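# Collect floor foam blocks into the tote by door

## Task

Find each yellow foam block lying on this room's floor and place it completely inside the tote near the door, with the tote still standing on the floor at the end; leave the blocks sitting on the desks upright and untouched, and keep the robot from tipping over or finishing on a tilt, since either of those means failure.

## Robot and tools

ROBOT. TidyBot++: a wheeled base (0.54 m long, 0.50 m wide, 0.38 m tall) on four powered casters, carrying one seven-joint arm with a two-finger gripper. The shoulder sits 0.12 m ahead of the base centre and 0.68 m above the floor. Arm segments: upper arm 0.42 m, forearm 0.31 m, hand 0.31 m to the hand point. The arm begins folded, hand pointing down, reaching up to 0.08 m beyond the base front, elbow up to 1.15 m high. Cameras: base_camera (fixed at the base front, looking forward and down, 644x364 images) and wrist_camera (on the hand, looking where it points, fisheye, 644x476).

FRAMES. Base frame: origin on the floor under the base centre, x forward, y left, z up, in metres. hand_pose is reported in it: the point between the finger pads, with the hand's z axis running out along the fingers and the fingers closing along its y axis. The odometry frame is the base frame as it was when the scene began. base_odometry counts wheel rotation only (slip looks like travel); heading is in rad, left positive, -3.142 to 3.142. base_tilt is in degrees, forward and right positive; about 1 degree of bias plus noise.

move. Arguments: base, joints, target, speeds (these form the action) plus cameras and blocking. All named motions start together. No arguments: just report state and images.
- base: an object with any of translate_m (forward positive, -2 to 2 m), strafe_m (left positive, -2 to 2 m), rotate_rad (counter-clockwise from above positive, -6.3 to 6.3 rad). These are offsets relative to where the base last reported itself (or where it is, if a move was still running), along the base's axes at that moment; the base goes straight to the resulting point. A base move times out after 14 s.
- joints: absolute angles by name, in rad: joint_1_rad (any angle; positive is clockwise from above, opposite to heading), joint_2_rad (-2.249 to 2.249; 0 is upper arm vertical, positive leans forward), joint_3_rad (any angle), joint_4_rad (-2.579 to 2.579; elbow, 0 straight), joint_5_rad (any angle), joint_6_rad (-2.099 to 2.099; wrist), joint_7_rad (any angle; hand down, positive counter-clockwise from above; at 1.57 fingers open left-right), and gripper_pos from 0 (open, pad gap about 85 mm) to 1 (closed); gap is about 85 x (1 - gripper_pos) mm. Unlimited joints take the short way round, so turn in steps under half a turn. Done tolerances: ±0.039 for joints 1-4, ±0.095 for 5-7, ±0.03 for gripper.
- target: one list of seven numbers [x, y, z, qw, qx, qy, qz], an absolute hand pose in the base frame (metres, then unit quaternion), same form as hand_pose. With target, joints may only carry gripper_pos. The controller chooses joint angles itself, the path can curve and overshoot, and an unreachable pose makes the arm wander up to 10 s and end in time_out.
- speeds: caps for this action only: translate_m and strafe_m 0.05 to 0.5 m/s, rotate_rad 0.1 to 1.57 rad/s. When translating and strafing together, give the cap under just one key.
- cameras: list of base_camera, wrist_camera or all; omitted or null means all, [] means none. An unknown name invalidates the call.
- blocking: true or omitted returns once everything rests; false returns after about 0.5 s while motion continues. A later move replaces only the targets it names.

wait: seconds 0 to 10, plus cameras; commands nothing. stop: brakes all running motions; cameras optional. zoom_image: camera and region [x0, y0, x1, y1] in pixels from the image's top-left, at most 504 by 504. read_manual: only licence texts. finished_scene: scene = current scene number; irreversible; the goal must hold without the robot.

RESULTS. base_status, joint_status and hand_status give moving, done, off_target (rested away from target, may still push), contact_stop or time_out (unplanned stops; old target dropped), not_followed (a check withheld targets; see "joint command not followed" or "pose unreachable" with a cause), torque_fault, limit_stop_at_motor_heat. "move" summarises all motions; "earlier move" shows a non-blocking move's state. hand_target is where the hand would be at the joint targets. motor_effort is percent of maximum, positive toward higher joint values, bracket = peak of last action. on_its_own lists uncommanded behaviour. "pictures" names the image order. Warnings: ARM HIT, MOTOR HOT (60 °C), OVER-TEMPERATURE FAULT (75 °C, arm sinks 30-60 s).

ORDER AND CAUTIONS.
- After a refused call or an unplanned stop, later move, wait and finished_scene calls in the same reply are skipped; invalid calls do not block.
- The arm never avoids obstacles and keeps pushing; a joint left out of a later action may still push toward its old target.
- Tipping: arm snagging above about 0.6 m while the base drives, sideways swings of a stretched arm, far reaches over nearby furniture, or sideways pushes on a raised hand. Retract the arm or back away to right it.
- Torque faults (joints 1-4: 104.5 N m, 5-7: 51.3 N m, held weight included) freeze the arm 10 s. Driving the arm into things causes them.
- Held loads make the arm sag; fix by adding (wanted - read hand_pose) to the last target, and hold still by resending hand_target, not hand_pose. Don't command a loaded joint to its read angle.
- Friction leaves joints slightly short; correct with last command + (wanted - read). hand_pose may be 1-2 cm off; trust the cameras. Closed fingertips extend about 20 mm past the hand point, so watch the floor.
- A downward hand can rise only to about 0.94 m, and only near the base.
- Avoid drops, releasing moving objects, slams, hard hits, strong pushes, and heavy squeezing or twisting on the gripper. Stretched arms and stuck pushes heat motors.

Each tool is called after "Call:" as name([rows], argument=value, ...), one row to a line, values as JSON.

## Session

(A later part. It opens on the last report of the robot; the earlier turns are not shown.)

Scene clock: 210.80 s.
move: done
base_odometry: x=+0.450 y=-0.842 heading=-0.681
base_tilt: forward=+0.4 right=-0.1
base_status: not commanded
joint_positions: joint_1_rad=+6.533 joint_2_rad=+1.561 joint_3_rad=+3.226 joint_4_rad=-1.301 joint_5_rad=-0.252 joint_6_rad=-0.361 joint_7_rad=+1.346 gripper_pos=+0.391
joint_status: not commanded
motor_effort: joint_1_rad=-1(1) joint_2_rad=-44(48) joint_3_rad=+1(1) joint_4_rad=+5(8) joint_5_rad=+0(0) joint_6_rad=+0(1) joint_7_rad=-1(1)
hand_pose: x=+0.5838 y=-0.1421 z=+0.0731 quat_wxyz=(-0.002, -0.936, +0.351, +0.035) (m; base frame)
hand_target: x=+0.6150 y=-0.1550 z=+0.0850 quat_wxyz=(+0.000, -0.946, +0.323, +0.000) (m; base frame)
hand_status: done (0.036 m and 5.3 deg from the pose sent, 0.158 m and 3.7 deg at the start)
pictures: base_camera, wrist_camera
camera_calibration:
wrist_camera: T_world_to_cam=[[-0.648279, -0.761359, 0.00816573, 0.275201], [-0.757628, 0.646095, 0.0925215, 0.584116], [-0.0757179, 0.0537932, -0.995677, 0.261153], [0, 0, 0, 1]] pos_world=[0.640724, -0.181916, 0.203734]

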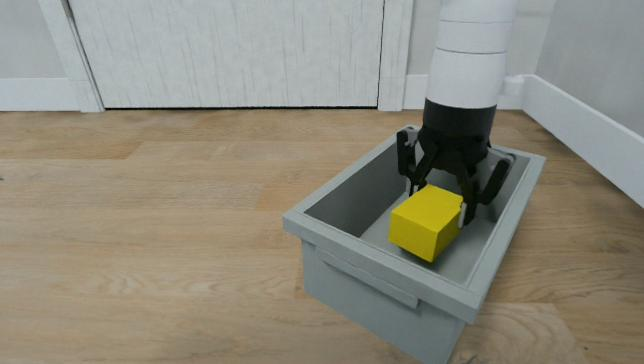

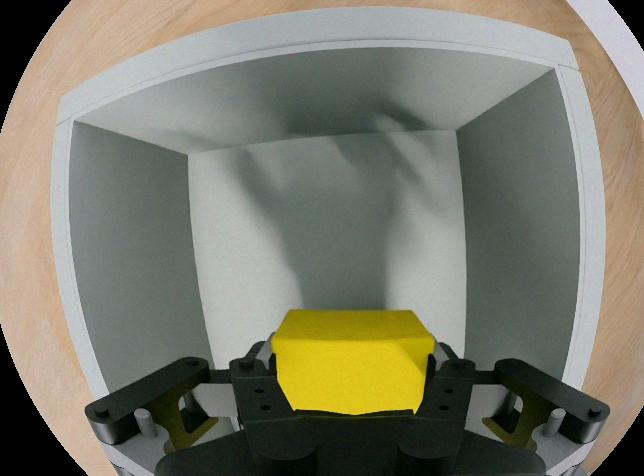

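Lower a bit more, then open partly, raise.

Call:
move(target=[0.625, -0.155, 0.056, 0, 0.946, -0.323, 0], cameras=["base_camera"])

Call:
move(joints={"gripper_pos":0.2})

Call:
move(target=[0.615, -0.155, 0.25, 0, 0.946, -0.323, 0], cameras=["wrist_camera"])

Call:
move(joints={"joint_1_rad":0.001,"joint_2_rad":-0.331,"joint_3_rad":3.105,"joint_4_rad":-2.544,"joint_5_rad":0.026,"joint_6_rad":0.2,"joint_7_rad":1.594,"gripper_pos":0})

Scene clock: 220.47 s.
move: done
base_odometry: x=+0.450 y=-0.842 heading=-0.681
base_tilt: forward=+0.4 right=-0.1
base_status: not commanded
joint_positions: joint_1_rad=+6.533 joint_2_rad=+1.629 joint_3_rad=+3.226 joint_4_rad=-1.189 joint_5_rad=-0.252 joint_6_rad=-0.361 joint_7_rad=+1.346 gripper_pos=+0.391
joint_status: not commanded
motor_effort: joint_1_rad=+0(1) joint_2_rad=-45(47) joint_3_rad=+1(1) joint_4_rad=+5(7) joint_5_rad=+0(0) joint_6_rad=+0(1) joint_7_rad=-1(1)
hand_pose: x=+0.6097 y=-0.1478 z=+0.0482 quat_wxyz=(+0.001, -0.938, +0.346, +0.013) (m; base frame)
hand_target: x=+0.6250 y=-0.1550 z=+0.0560 quat_wxyz=(+0.000, -0.946, +0.323, +0.000) (m; base frame)
hand_status: done (0.019 m and 3.2 deg from the pose sent, 0.046 m and 5.3 deg at the start)
pictures: base_camera

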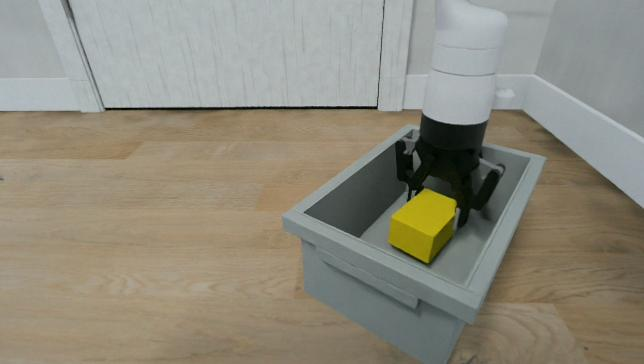

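Scene clock: 221.23 s.
move: done
base_odometry: x=+0.450 y=-0.842 heading=-0.681
base_tilt: forward=+0.5 right=-0.1
base_status: not commanded
joint_positions: joint_1_rad=+6.533 joint_2_rad=+1.629 joint_3_rad=+3.226 joint_4_rad=-1.189 joint_5_rad=-0.252 joint_6_rad=-0.361 joint_7_rad=+1.346 gripper_pos=+0.200
joint_status: all done
motor_effort: joint_1_rad=-1(1) joint_2_rad=-45(46) joint_3_rad=+1(1) joint_4_rad=+6(6) joint_5_rad=+0(1) joint_6_rad=+0(0) joint_7_rad=-1(1)
hand_pose: x=+0.6097 y=-0.1478 z=+0.0482 quat_wxyz=(+0.001, -0.938, +0.346, +0.013) (m; base frame)
hand_target: x=+0.6250 y=-0.1550 z=+0.0560 quat_wxyz=(+0.000, -0.946, +0.323, +0.000) (m; base frame)
hand_status: not commanded
pictures: base_camera, wrist_camera
camera_calibration:
wrist_camera: T_world_to_cam=[[-0.641026, -0.767435, -0.0113658, 0.283433], [-0.766798, 0.639711, 0.0528318, 0.616205], [-0.0332742, 0.0425818, -0.998539, 0.211172], [0, 0, 0, 1]] pos_world=[0.661219, -0.185669, 0.181529]

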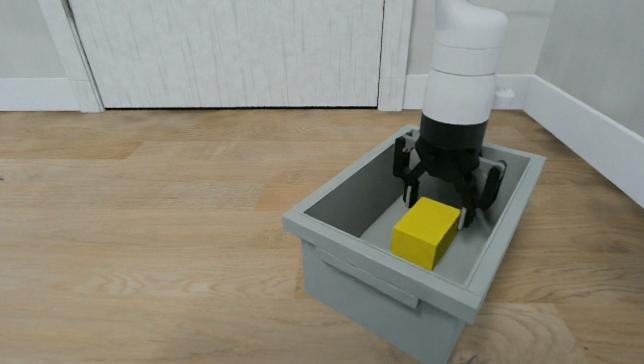

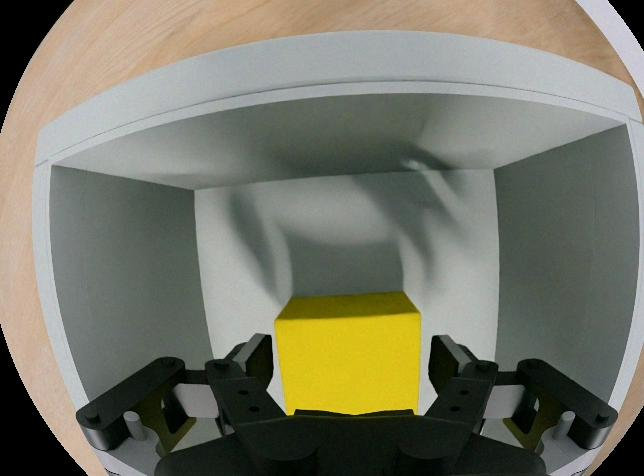

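Scene clock: 222.93 s.
move: done
base_odometry: x=+0.450 y=-0.842 heading=-0.681
base_tilt: forward=+0.5 right=-0.1
base_status: not commanded
joint_positions: joint_1_rad=+6.533 joint_2_rad=+1.192 joint_3_rad=+3.226 joint_4_rad=-1.524 joint_5_rad=-0.252 joint_6_rad=-0.406 joint_7_rad=+1.346 gripper_pos=+0.200
joint_status: not commanded
motor_effort: joint_1_rad=+0(1) joint_2_rad=-44(49) joint_3_rad=+1(1) joint_4_rad=+8(8) joint_5_rad=+0(0) joint_6_rad=+1(1) joint_7_rad=-1(1)
hand_pose: x=+0.6288 y=-0.1497 z=+0.2402 quat_wxyz=(+0.011, -0.933, +0.359, -0.015) (m; base frame)
hand_target: x=+0.6150 y=-0.1550 z=+0.2500 quat_wxyz=(+0.000, -0.946, +0.323, +0.000) (m; base frame)
hand_status: done (0.018 m and 4.9 deg from the pose sent, 0.202 m and 3.2 deg at the start)
pictures: wrist_camera
camera_calibration:
wrist_camera: T_world_to_cam=[[-0.659811, -0.749681, -0.051271, 0.320437], [-0.750887, 0.660393, 0.00701707, 0.626012], [0.0285985, 0.0431287, -0.99866, 0.364906], [0, 0, 0, 1]] pos_world=[0.671056, -0.188926, 0.376453]

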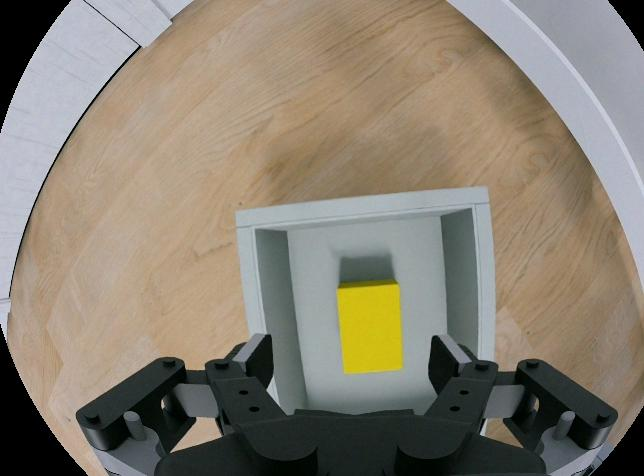

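Scene clock: 225.67 s.
move: done
base_odometry: x=+0.450 y=-0.842 heading=-0.681
base_tilt: forward=+0.5 right=-0.1
base_status: not commanded
joint_positions: joint_1_rad=+6.302 joint_2_rad=-0.319 joint_3_rad=+3.122 joint_4_rad=-2.530 joint_5_rad=-0.030 joint_6_rad=+0.166 joint_7_rad=+1.516 gripper_pos=+0.000
joint_status: all done
motor_effort: joint_1_rad=+0(2) joint_2_rad=-7(47) joint_3_rad=+1(2) joint_4_rad=+19(20) joint_5_rad=+0(1) joint_6_rad=+8(9) joint_7_rad=-1(2)
hand_pose: x=+0.5160 y=-0.0002 z=+0.7516 quat_wxyz=(+0.017, -0.853, +0.036, -0.521) (m; base frame)
hand_target: x=+0.5146 y=+0.0172 z=+0.7579 quat_wxyz=(-0.007, -0.844, -0.039, -0.535) (m; base frame)
hand_status: not commanded
pictures: base_camera, wrist_camera
camera_calibration:
wrist_camera: T_world_to_cam=[[-0.0210276, -0.997675, -0.064825, 0.0649167], [-0.478925, 0.0669675, -0.875298, 0.961614], [0.877604, 0.012641, -0.47922, 0.0438681], [0, 0, 0, 1]] pos_world=[0.423408, -0.000185636, 0.866929]

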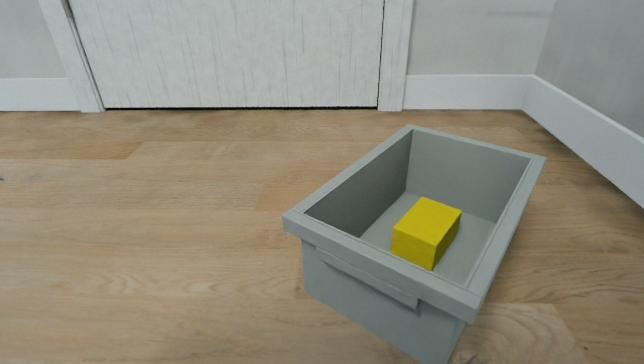

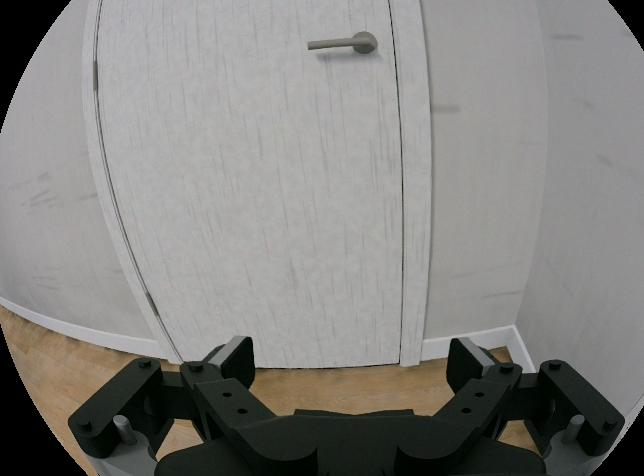

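Call:
move(base={"strafe_m":0.7}, cameras=[])

Call:
move(base={"rotate_rad":1.571}, cameras=[])

Call:
move(base={"strafe_m":-0.62})

Scene clock: 240.30 s.
move: done
base_odometry: x=+0.891 y=-0.299 heading=-0.682
base_tilt: forward=+0.4 right=-0.1
base_status: done
joint_positions: joint_1_rad=+6.298 joint_2_rad=-0.320 joint_3_rad=+3.114 joint_4_rad=-2.530 joint_5_rad=-0.027 joint_6_rad=+0.170 joint_7_rad=+1.517 gripper_pos=+0.000
joint_status: not commanded
motor_effort: joint_1_rad=-1(2) joint_2_rad=-7(8) joint_3_rad=+1(2) joint_4_rad=+19(20) joint_5_rad=+0(1) joint_6_rad=+8(9) joint_7_rad=-1(1)
hand_pose: x=+0.5162 y=+0.0049 z=+0.7528 quat_wxyz=(+0.018, -0.852, +0.029, -0.523) (m; base frame)
hand_target: x=+0.5146 y=+0.0172 z=+0.7579 quat_wxyz=(-0.007, -0.844, -0.039, -0.535) (m; base frame)
hand_status: not commanded
pictures: none
No camera images: "cameras" was empty.

Scene clock: 242.60 s.
move: done
base_odometry: x=+0.891 y=-0.299 heading=+0.888
base_tilt: forward=+0.4 right=-0.1
base_status: done
joint_positions: joint_1_rad=+6.294 joint_2_rad=-0.320 joint_3_rad=+3.112 joint_4_rad=-2.530 joint_5_rad=-0.027 joint_6_rad=+0.171 joint_7_rad=+1.517 gripper_pos=+0.000
joint_status: not commanded
motor_effort: joint_1_rad=-1(2) joint_2_rad=-7(9) joint_3_rad=+1(2) joint_4_rad=+19(20) joint_5_rad=+0(1) joint_6_rad=+8(8) joint_7_rad=-1(1)
hand_pose: x=+0.5163 y=+0.0073 z=+0.7531 quat_wxyz=(+0.019, -0.851, +0.026, -0.524) (m; base frame)
hand_target: x=+0.5146 y=+0.0172 z=+0.7579 quat_wxyz=(-0.007, -0.844, -0.039, -0.535) (m; base frame)
hand_status: not commanded
pictures: none
No camera images: "cameras" was empty.

Scene clock: 244.97 s.
move: done
base_odometry: x=+1.373 y=-0.690 heading=+0.889
base_tilt: forward=+0.4 right=-0.1
base_status: done
joint_positions: joint_1_rad=+6.290 joint_2_rad=-0.321 joint_3_rad=+3.111 joint_4_rad=-2.537 joint_5_rad=-0.023 joint_6_rad=+0.174 joint_7_rad=+1.519 gripper_pos=+0.000
joint_status: not commanded
motor_effort: joint_1_rad=-1(2) joint_2_rad=-7(8) joint_3_rad=+1(4) joint_4_rad=+19(22) joint_5_rad=+0(1) joint_6_rad=+8(10) joint_7_rad=-1(1)
hand_pose: x=+0.5143 y=+0.0096 z=+0.7505 quat_wxyz=(+0.020, -0.852, +0.021, -0.522) (m; base frame)
hand_target: x=+0.5146 y=+0.0172 z=+0.7579 quat_wxyz=(-0.007, -0.844, -0.039, -0.535) (m; base frame)
hand_status: not commanded
pictures: base_camera, wrist_camera
camera_calibration:
wrist_camera: T_world_to_cam=[[0.00739945, -0.998541, -0.0534921, 0.0514752], [-0.478207, 0.0434467, -0.877172, 0.96048], [0.878216, 0.0320709, -0.477187, 0.0426522], [0, 0, 0, 1]] pos_world=[0.421469, 0.00830249, 0.865613]

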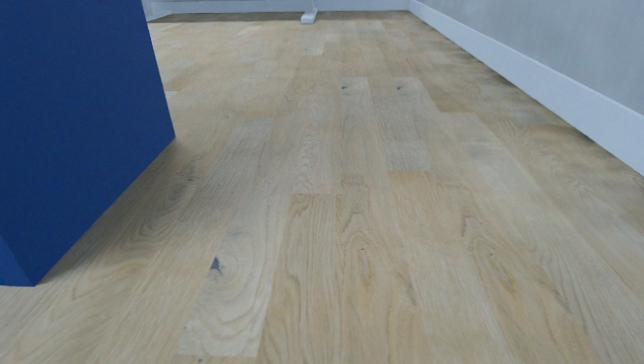

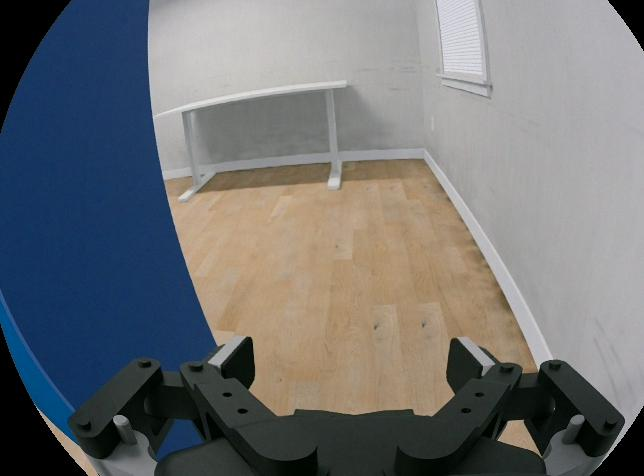

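Call:
move(base={"translate_m":1.1}, cameras=["wrist_camera"])

Call:
move(joints={"joint_1_rad":-0.9}, cameras=["wrist_camera"])

Call:
move(joints={"joint_1_rad":-1.8}, cameras=["wrist_camera"])

Scene clock: 258.13 s.
move: done
base_odometry: x=+2.066 y=+0.164 heading=+0.888
base_tilt: forward=+0.4 right=-0.1
base_status: done
joint_positions: joint_1_rad=+6.290 joint_2_rad=-0.325 joint_3_rad=+3.111 joint_4_rad=-2.538 joint_5_rad=-0.023 joint_6_rad=+0.175 joint_7_rad=+1.519 gripper_pos=+0.000
joint_status: not commanded
motor_effort: joint_1_rad=+0(1) joint_2_rad=-7(9) joint_3_rad=+1(2) joint_4_rad=+19(21) joint_5_rad=+0(0) joint_6_rad=+8(9) joint_7_rad=-1(1)
hand_pose: x=+0.5139 y=+0.0096 z=+0.7520 quat_wxyz=(+0.020, -0.851, +0.021, -0.524) (m; base frame)
hand_target: x=+0.5146 y=+0.0172 z=+0.7579 quat_wxyz=(-0.007, -0.844, -0.039, -0.535) (m; base frame)
hand_status: not commanded
pictures: wrist_camera
camera_calibration:
wrist_camera: T_world_to_cam=[[0.0076238, -0.998541, -0.053458, 0.0514218], [-0.474511, 0.0434448, -0.879177, 0.961275], [0.880217, 0.032069, -0.473487, 0.0399732], [0, 0, 0, 1]] pos_world=[0.420558, 0.0083025, 0.866806]

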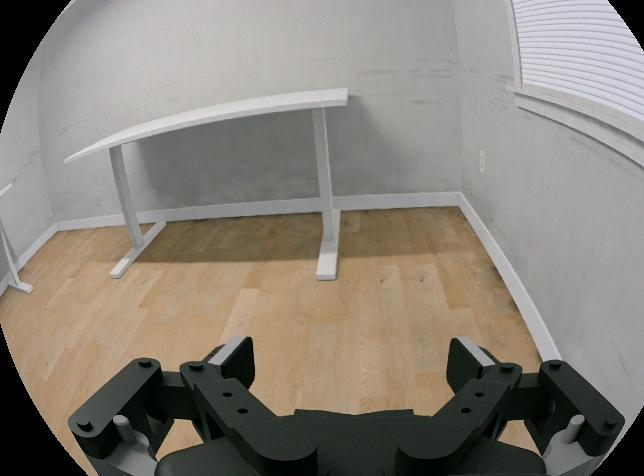

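Scene clock: 260.33 s.
move: done
base_odometry: x=+2.066 y=+0.164 heading=+0.888
base_tilt: forward=+0.4 right=-0.1
base_status: not commanded
joint_positions: joint_1_rad=+5.400 joint_2_rad=-0.325 joint_3_rad=+3.111 joint_4_rad=-2.538 joint_5_rad=-0.023 joint_6_rad=+0.175 joint_7_rad=+1.519 gripper_pos=+0.000
joint_status: all done
motor_effort: joint_1_rad=-1(2) joint_2_rad=-7(7) joint_3_rad=+1(2) joint_4_rad=+18(20) joint_5_rad=+0(0) joint_6_rad=+8(8) joint_7_rad=-1(1)
hand_pose: x=+0.3601 y=+0.3129 z=+0.7520 quat_wxyz=(+0.243, -0.777, -0.347, -0.464) (m; base frame)
hand_target: x=+0.3511 y=+0.3208 z=+0.7579 quat_wxyz=(+0.227, -0.743, -0.403, -0.484) (m; base frame)
hand_status: not commanded
pictures: wrist_camera
camera_calibration:
wrist_camera: T_world_to_cam=[[0.780703, -0.622613, -0.0534421, -0.0407041], [-0.332428, -0.341371, -0.87918, 0.944386], [0.529146, 0.704144, -0.473483, 0.0817265], [0, 0, 0, 1]] pos_world=[0.302473, 0.239496, 0.866806]

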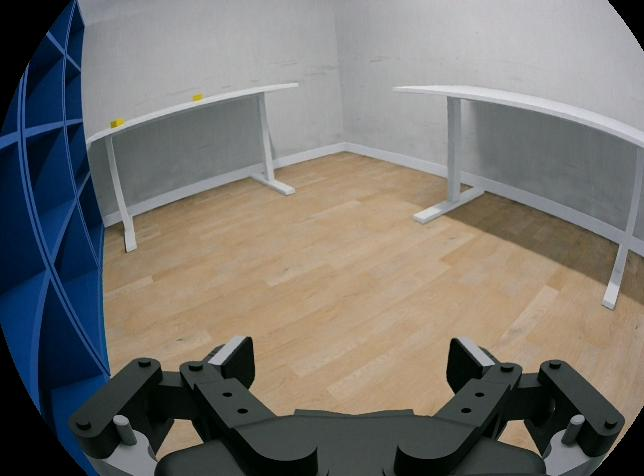

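Scene clock: 262.53 s.
move: done
base_odometry: x=+2.066 y=+0.164 heading=+0.888
base_tilt: forward=+0.4 right=-0.1
base_status: not commanded
joint_positions: joint_1_rad=+4.500 joint_2_rad=-0.325 joint_3_rad=+3.111 joint_4_rad=-2.538 joint_5_rad=-0.023 joint_6_rad=+0.175 joint_7_rad=+1.519 gripper_pos=+0.000
joint_status: all done
motor_effort: joint_1_rad=-1(2) joint_2_rad=-6(7) joint_3_rad=+1(2) joint_4_rad=+19(20) joint_5_rad=+0(0) joint_6_rad=+8(8) joint_7_rad=-1(1)
hand_pose: x=+0.0238 y=+0.3834 z=+0.7520 quat_wxyz=(+0.421, -0.549, -0.651, -0.312) (m; base frame)
hand_target: x=+0.0120 y=+0.3812 z=+0.7579 quat_wxyz=(+0.415, -0.494, -0.686, -0.338) (m; base frame)
hand_status: not commanded
pictures: wrist_camera
camera_calibration:
wrist_camera: T_world_to_cam=[[0.972999, 0.224538, -0.0534315, -0.0635094], [0.0607846, -0.47261, -0.879173, 0.89758], [-0.22266, 0.852187, -0.473497, 0.171219], [0, 0, 0, 1]] pos_world=[0.0453591, 0.292555, 0.866806]

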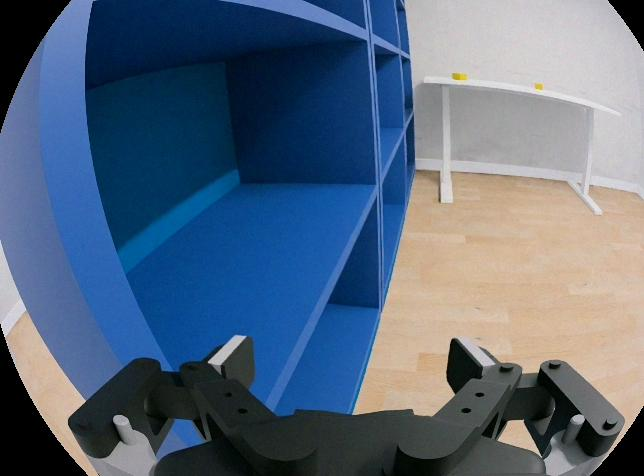

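Call:
move(base={"translate_m":0.55}, cameras=["wrist_camera"])

Call:
move(joints={"joint_1_rad":-2.4}, cameras=["wrist_camera"])

Call:
move(joints={"joint_1_rad":-0.7}, cameras=["wrist_camera"])

Scene clock: 276.73 s.
move: done
base_odometry: x=+2.414 y=+0.591 heading=+0.888
base_tilt: forward=+0.4 right=-0.1
base_status: done
joint_positions: joint_1_rad=+4.498 joint_2_rad=-0.325 joint_3_rad=+3.110 joint_4_rad=-2.538 joint_5_rad=-0.023 joint_6_rad=+0.175 joint_7_rad=+1.519 gripper_pos=+0.000
joint_status: not commanded
motor_effort: joint_1_rad=+0(2) joint_2_rad=-7(8) joint_3_rad=+1(2) joint_4_rad=+19(20) joint_5_rad=+0(1) joint_6_rad=+8(8) joint_7_rad=-1(1)
hand_pose: x=+0.0229 y=+0.3831 z=+0.7520 quat_wxyz=(+0.421, -0.548, -0.652, -0.312) (m; base frame)
hand_target: x=+0.0120 y=+0.3812 z=+0.7579 quat_wxyz=(+0.415, -0.494, -0.686, -0.338) (m; base frame)
hand_status: not commanded
pictures: wrist_camera
camera_calibration:
wrist_camera: T_world_to_cam=[[0.972495, 0.226725, -0.0533742, -0.0634531], [0.061894, -0.472455, -0.879179, 0.897437], [-0.224549, 0.851694, -0.473493, 0.17146], [0, 0, 0, 1]] pos_world=[0.0446629, 0.292353, 0.866806]

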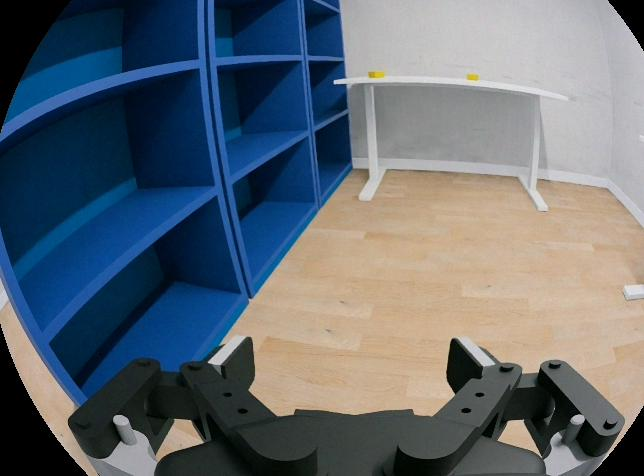

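Scene clock: 278.57 s.
move: done
base_odometry: x=+2.414 y=+0.591 heading=+0.888
base_tilt: forward=+0.4 right=-0.1
base_status: not commanded
joint_positions: joint_1_rad=+3.900 joint_2_rad=-0.325 joint_3_rad=+3.110 joint_4_rad=-2.538 joint_5_rad=-0.023 joint_6_rad=+0.175 joint_7_rad=+1.519 gripper_pos=+0.000
joint_status: all done
motor_effort: joint_1_rad=-1(2) joint_2_rad=-7(7) joint_3_rad=+1(2) joint_4_rad=+19(20) joint_5_rad=+0(0) joint_6_rad=+8(8) joint_7_rad=+0(1)
hand_pose: x=-0.1761 y=+0.2626 z=+0.7520 quat_wxyz=(+0.495, -0.332, -0.784, -0.174) (m; base frame)
hand_target: x=-0.1846 y=+0.2542 z=+0.7579 quat_wxyz=(+0.496, -0.269, -0.801, -0.200) (m; base frame)
hand_status: not commanded
pictures: wrist_camera
camera_calibration:
wrist_camera: T_world_to_cam=[[0.676268, 0.73472, -0.053366, -0.0282585], [0.31707, -0.355703, -0.879171, 0.867058], [-0.664927, 0.577635, -0.473509, 0.223907], [0, 0, 0, 1]] pos_world=[-0.106926, 0.199841, 0.866806]

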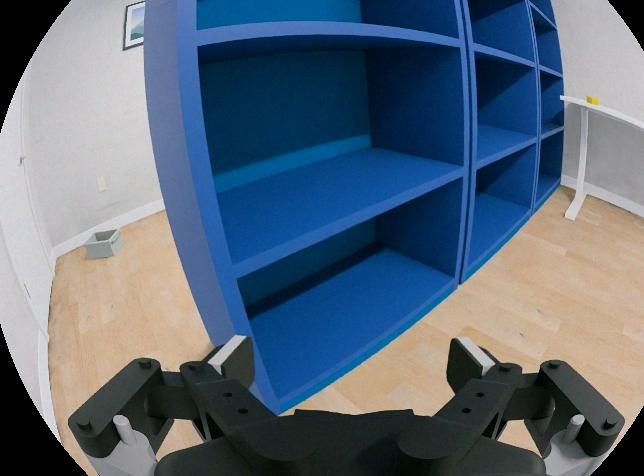

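Scene clock: 281.47 s.
move: done
base_odometry: x=+2.414 y=+0.591 heading=+0.888
base_tilt: forward=+0.4 right=-0.1
base_status: not commanded
joint_positions: joint_1_rad=+5.566 joint_2_rad=-0.325 joint_3_rad=+3.110 joint_4_rad=-2.538 joint_5_rad=-0.023 joint_6_rad=+0.175 joint_7_rad=+1.519 gripper_pos=+0.000
joint_status: all done
motor_effort: joint_1_rad=-1(3) joint_2_rad=-7(7) joint_3_rad=+1(2) joint_4_rad=+19(20) joint_5_rad=+0(1) joint_6_rad=+8(8) joint_7_rad=-1(1)
hand_pose: x=+0.4084 y=+0.2689 z=+0.7520 quat_wxyz=(+0.204, -0.804, -0.282, -0.483) (m; base frame)
hand_target: x=+0.4102 y=+0.2683 z=+0.7579 quat_wxyz=(+0.177, -0.779, -0.327, -0.505) (m; base frame)
hand_status: not commanded
pictures: wrist_camera
camera_calibration:
wrist_camera: T_world_to_cam=[[0.667335, -0.742839, -0.053425, -0.0271662], [-0.384188, -0.281908, -0.879163, 0.950537], [0.638016, 0.607221, -0.473517, 0.0688056], [0, 0, 0, 1]] pos_world=[0.339414, 0.206004, 0.866806]

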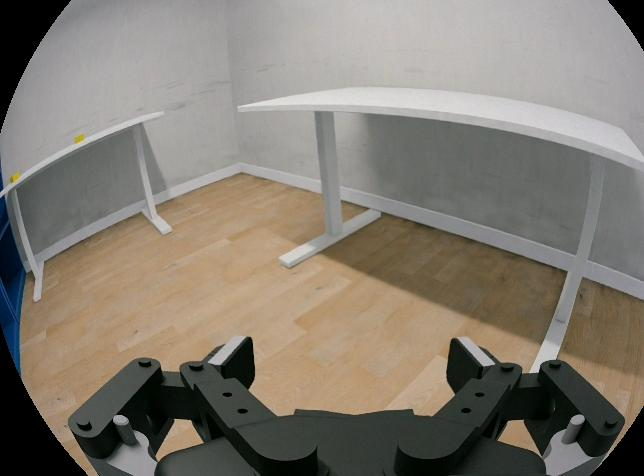

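Call:
move(joints={"joint_1_rad":0}, cameras=[])

Call:
move(base={"translate_m":-1.7}, cameras=[])

Call:
move(joints={"joint_1_rad":-1.5}, cameras=["wrist_camera"])

Call:
move(joints={"joint_1_rad":-1.9}, cameras=["wrist_camera"])

Scene clock: 299.43 s.
move: done
base_odometry: x=+2.414 y=+0.591 heading=+0.888
base_tilt: forward=+0.5 right=-0.1
base_status: not commanded
joint_positions: joint_1_rad=+6.266 joint_2_rad=-0.325 joint_3_rad=+3.110 joint_4_rad=-2.538 joint_5_rad=-0.023 joint_6_rad=+0.175 joint_7_rad=+1.519 gripper_pos=+0.000
joint_status: all done
motor_effort: joint_1_rad=+0(2) joint_2_rad=-7(7) joint_3_rad=+1(2) joint_4_rad=+19(19) joint_5_rad=+0(0) joint_6_rad=+8(9) joint_7_rad=-1(1)
hand_pose: x=+0.5135 y=+0.0192 z=+0.7520 quat_wxyz=(+0.026, -0.852, +0.011, -0.524) (m; base frame)
hand_target: x=+0.5146 y=+0.0176 z=+0.7579 quat_wxyz=(-0.007, -0.844, -0.040, -0.535) (m; base frame)
hand_status: not commanded
pictures: none
No camera images: "cameras" was empty.

Scene clock: 303.57 s.
move: done
base_odometry: x=+1.341 y=-0.728 heading=+0.888
base_tilt: forward=+0.4 right=-0.1
base_status: done
joint_positions: joint_1_rad=+6.268 joint_2_rad=-0.328 joint_3_rad=+3.110 joint_4_rad=-2.539 joint_5_rad=-0.023 joint_6_rad=+0.176 joint_7_rad=+1.519 gripper_pos=+0.000
joint_status: not commanded
motor_effort: joint_1_rad=-1(1) joint_2_rad=-7(10) joint_3_rad=+1(5) joint_4_rad=+19(20) joint_5_rad=+0(1) joint_6_rad=+8(9) joint_7_rad=-1(1)
hand_pose: x=+0.5131 y=+0.0189 z=+0.7531 quat_wxyz=(+0.026, -0.851, +0.011, -0.525) (m; base frame)
hand_target: x=+0.5146 y=+0.0176 z=+0.7579 quat_wxyz=(-0.007, -0.844, -0.040, -0.535) (m; base frame)
hand_status: not commanded
pictures: none
No camera images: "cameras" was empty.

Scene clock: 306.30 s.
move: done
base_odometry: x=+1.341 y=-0.728 heading=+0.888
base_tilt: forward=+0.4 right=-0.1
base_status: not commanded
joint_positions: joint_1_rad=+4.800 joint_2_rad=-0.328 joint_3_rad=+3.110 joint_4_rad=-2.539 joint_5_rad=-0.023 joint_6_rad=+0.176 joint_7_rad=+1.519 gripper_pos=+0.000
joint_status: all done
motor_effort: joint_1_rad=-1(2) joint_2_rad=-7(7) joint_3_rad=+1(2) joint_4_rad=+19(20) joint_5_rad=+0(0) joint_6_rad=+8(9) joint_7_rad=-1(1)
hand_pose: x=+0.1409 y=+0.3940 z=+0.7531 quat_wxyz=(+0.371, -0.639, -0.562, -0.373) (m; base frame)
hand_target: x=+0.1295 y=+0.3958 z=+0.7579 quat_wxyz=(+0.360, -0.591, -0.604, -0.396) (m; base frame)
hand_status: not commanded
pictures: wrist_camera
camera_calibration:
wrist_camera: T_world_to_cam=[[0.996003, -0.0720321, -0.0528225, -0.0667716], [-0.0804572, -0.466582, -0.880811, 0.915128], [0.0388006, 0.88154, -0.470513, 0.138089], [0, 0, 0, 1]] pos_world=[0.134775, 0.300442, 0.8675]

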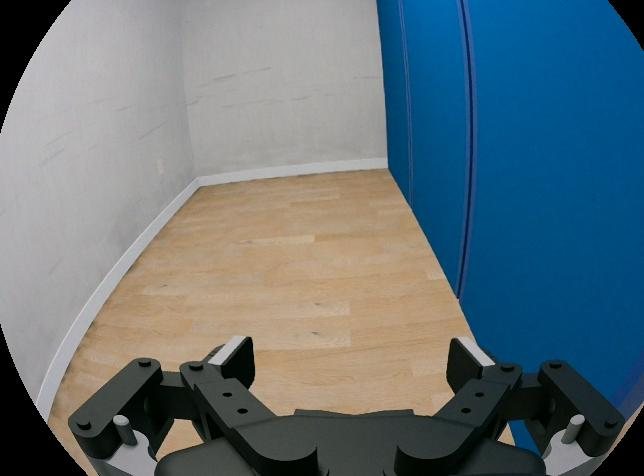

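Scene clock: 307.87 s.
move: done
base_odometry: x=+1.341 y=-0.728 heading=+0.888
base_tilt: forward=+0.4 right=-0.1
base_status: not commanded
joint_positions: joint_1_rad=+4.400 joint_2_rad=-0.328 joint_3_rad=+3.110 joint_4_rad=-2.539 joint_5_rad=-0.023 joint_6_rad=+0.176 joint_7_rad=+1.519 gripper_pos=+0.000
joint_status: all done
motor_effort: joint_1_rad=-1(2) joint_2_rad=-7(7) joint_3_rad=+1(2) joint_4_rad=+19(20) joint_5_rad=+0(0) joint_6_rad=+8(9) joint_7_rad=-1(1)
hand_pose: x=-0.0144 y=+0.3714 z=+0.7531 quat_wxyz=(+0.437, -0.515, -0.677, -0.292) (m; base frame)
hand_target: x=-0.0255 y=+0.3686 z=+0.7579 quat_wxyz=(+0.431, -0.459, -0.710, -0.316) (m; base frame)
hand_status: not commanded
pictures: wrist_camera
camera_calibration:
wrist_camera: T_world_to_cam=[[0.94525, 0.322054, -0.0527695, -0.060771], [0.107892, -0.460996, -0.880819, 0.892754], [-0.307997, 0.8269, -0.470504, 0.179282], [0, 0, 0, 1]] pos_world=[0.0163408, 0.28288, 0.8675]

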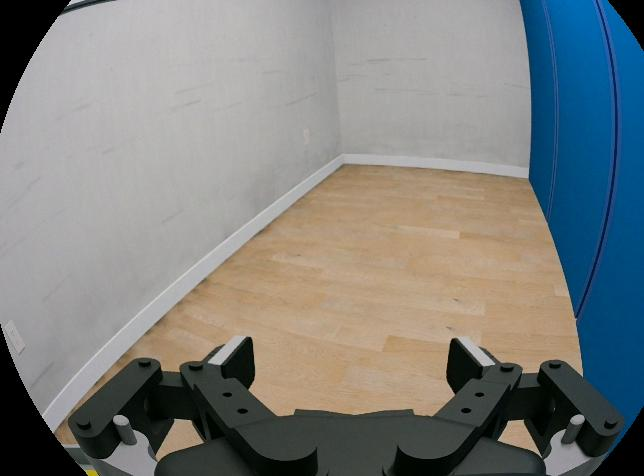

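Call:
finished_scene(scene=2)

The scene is finished: the task was done.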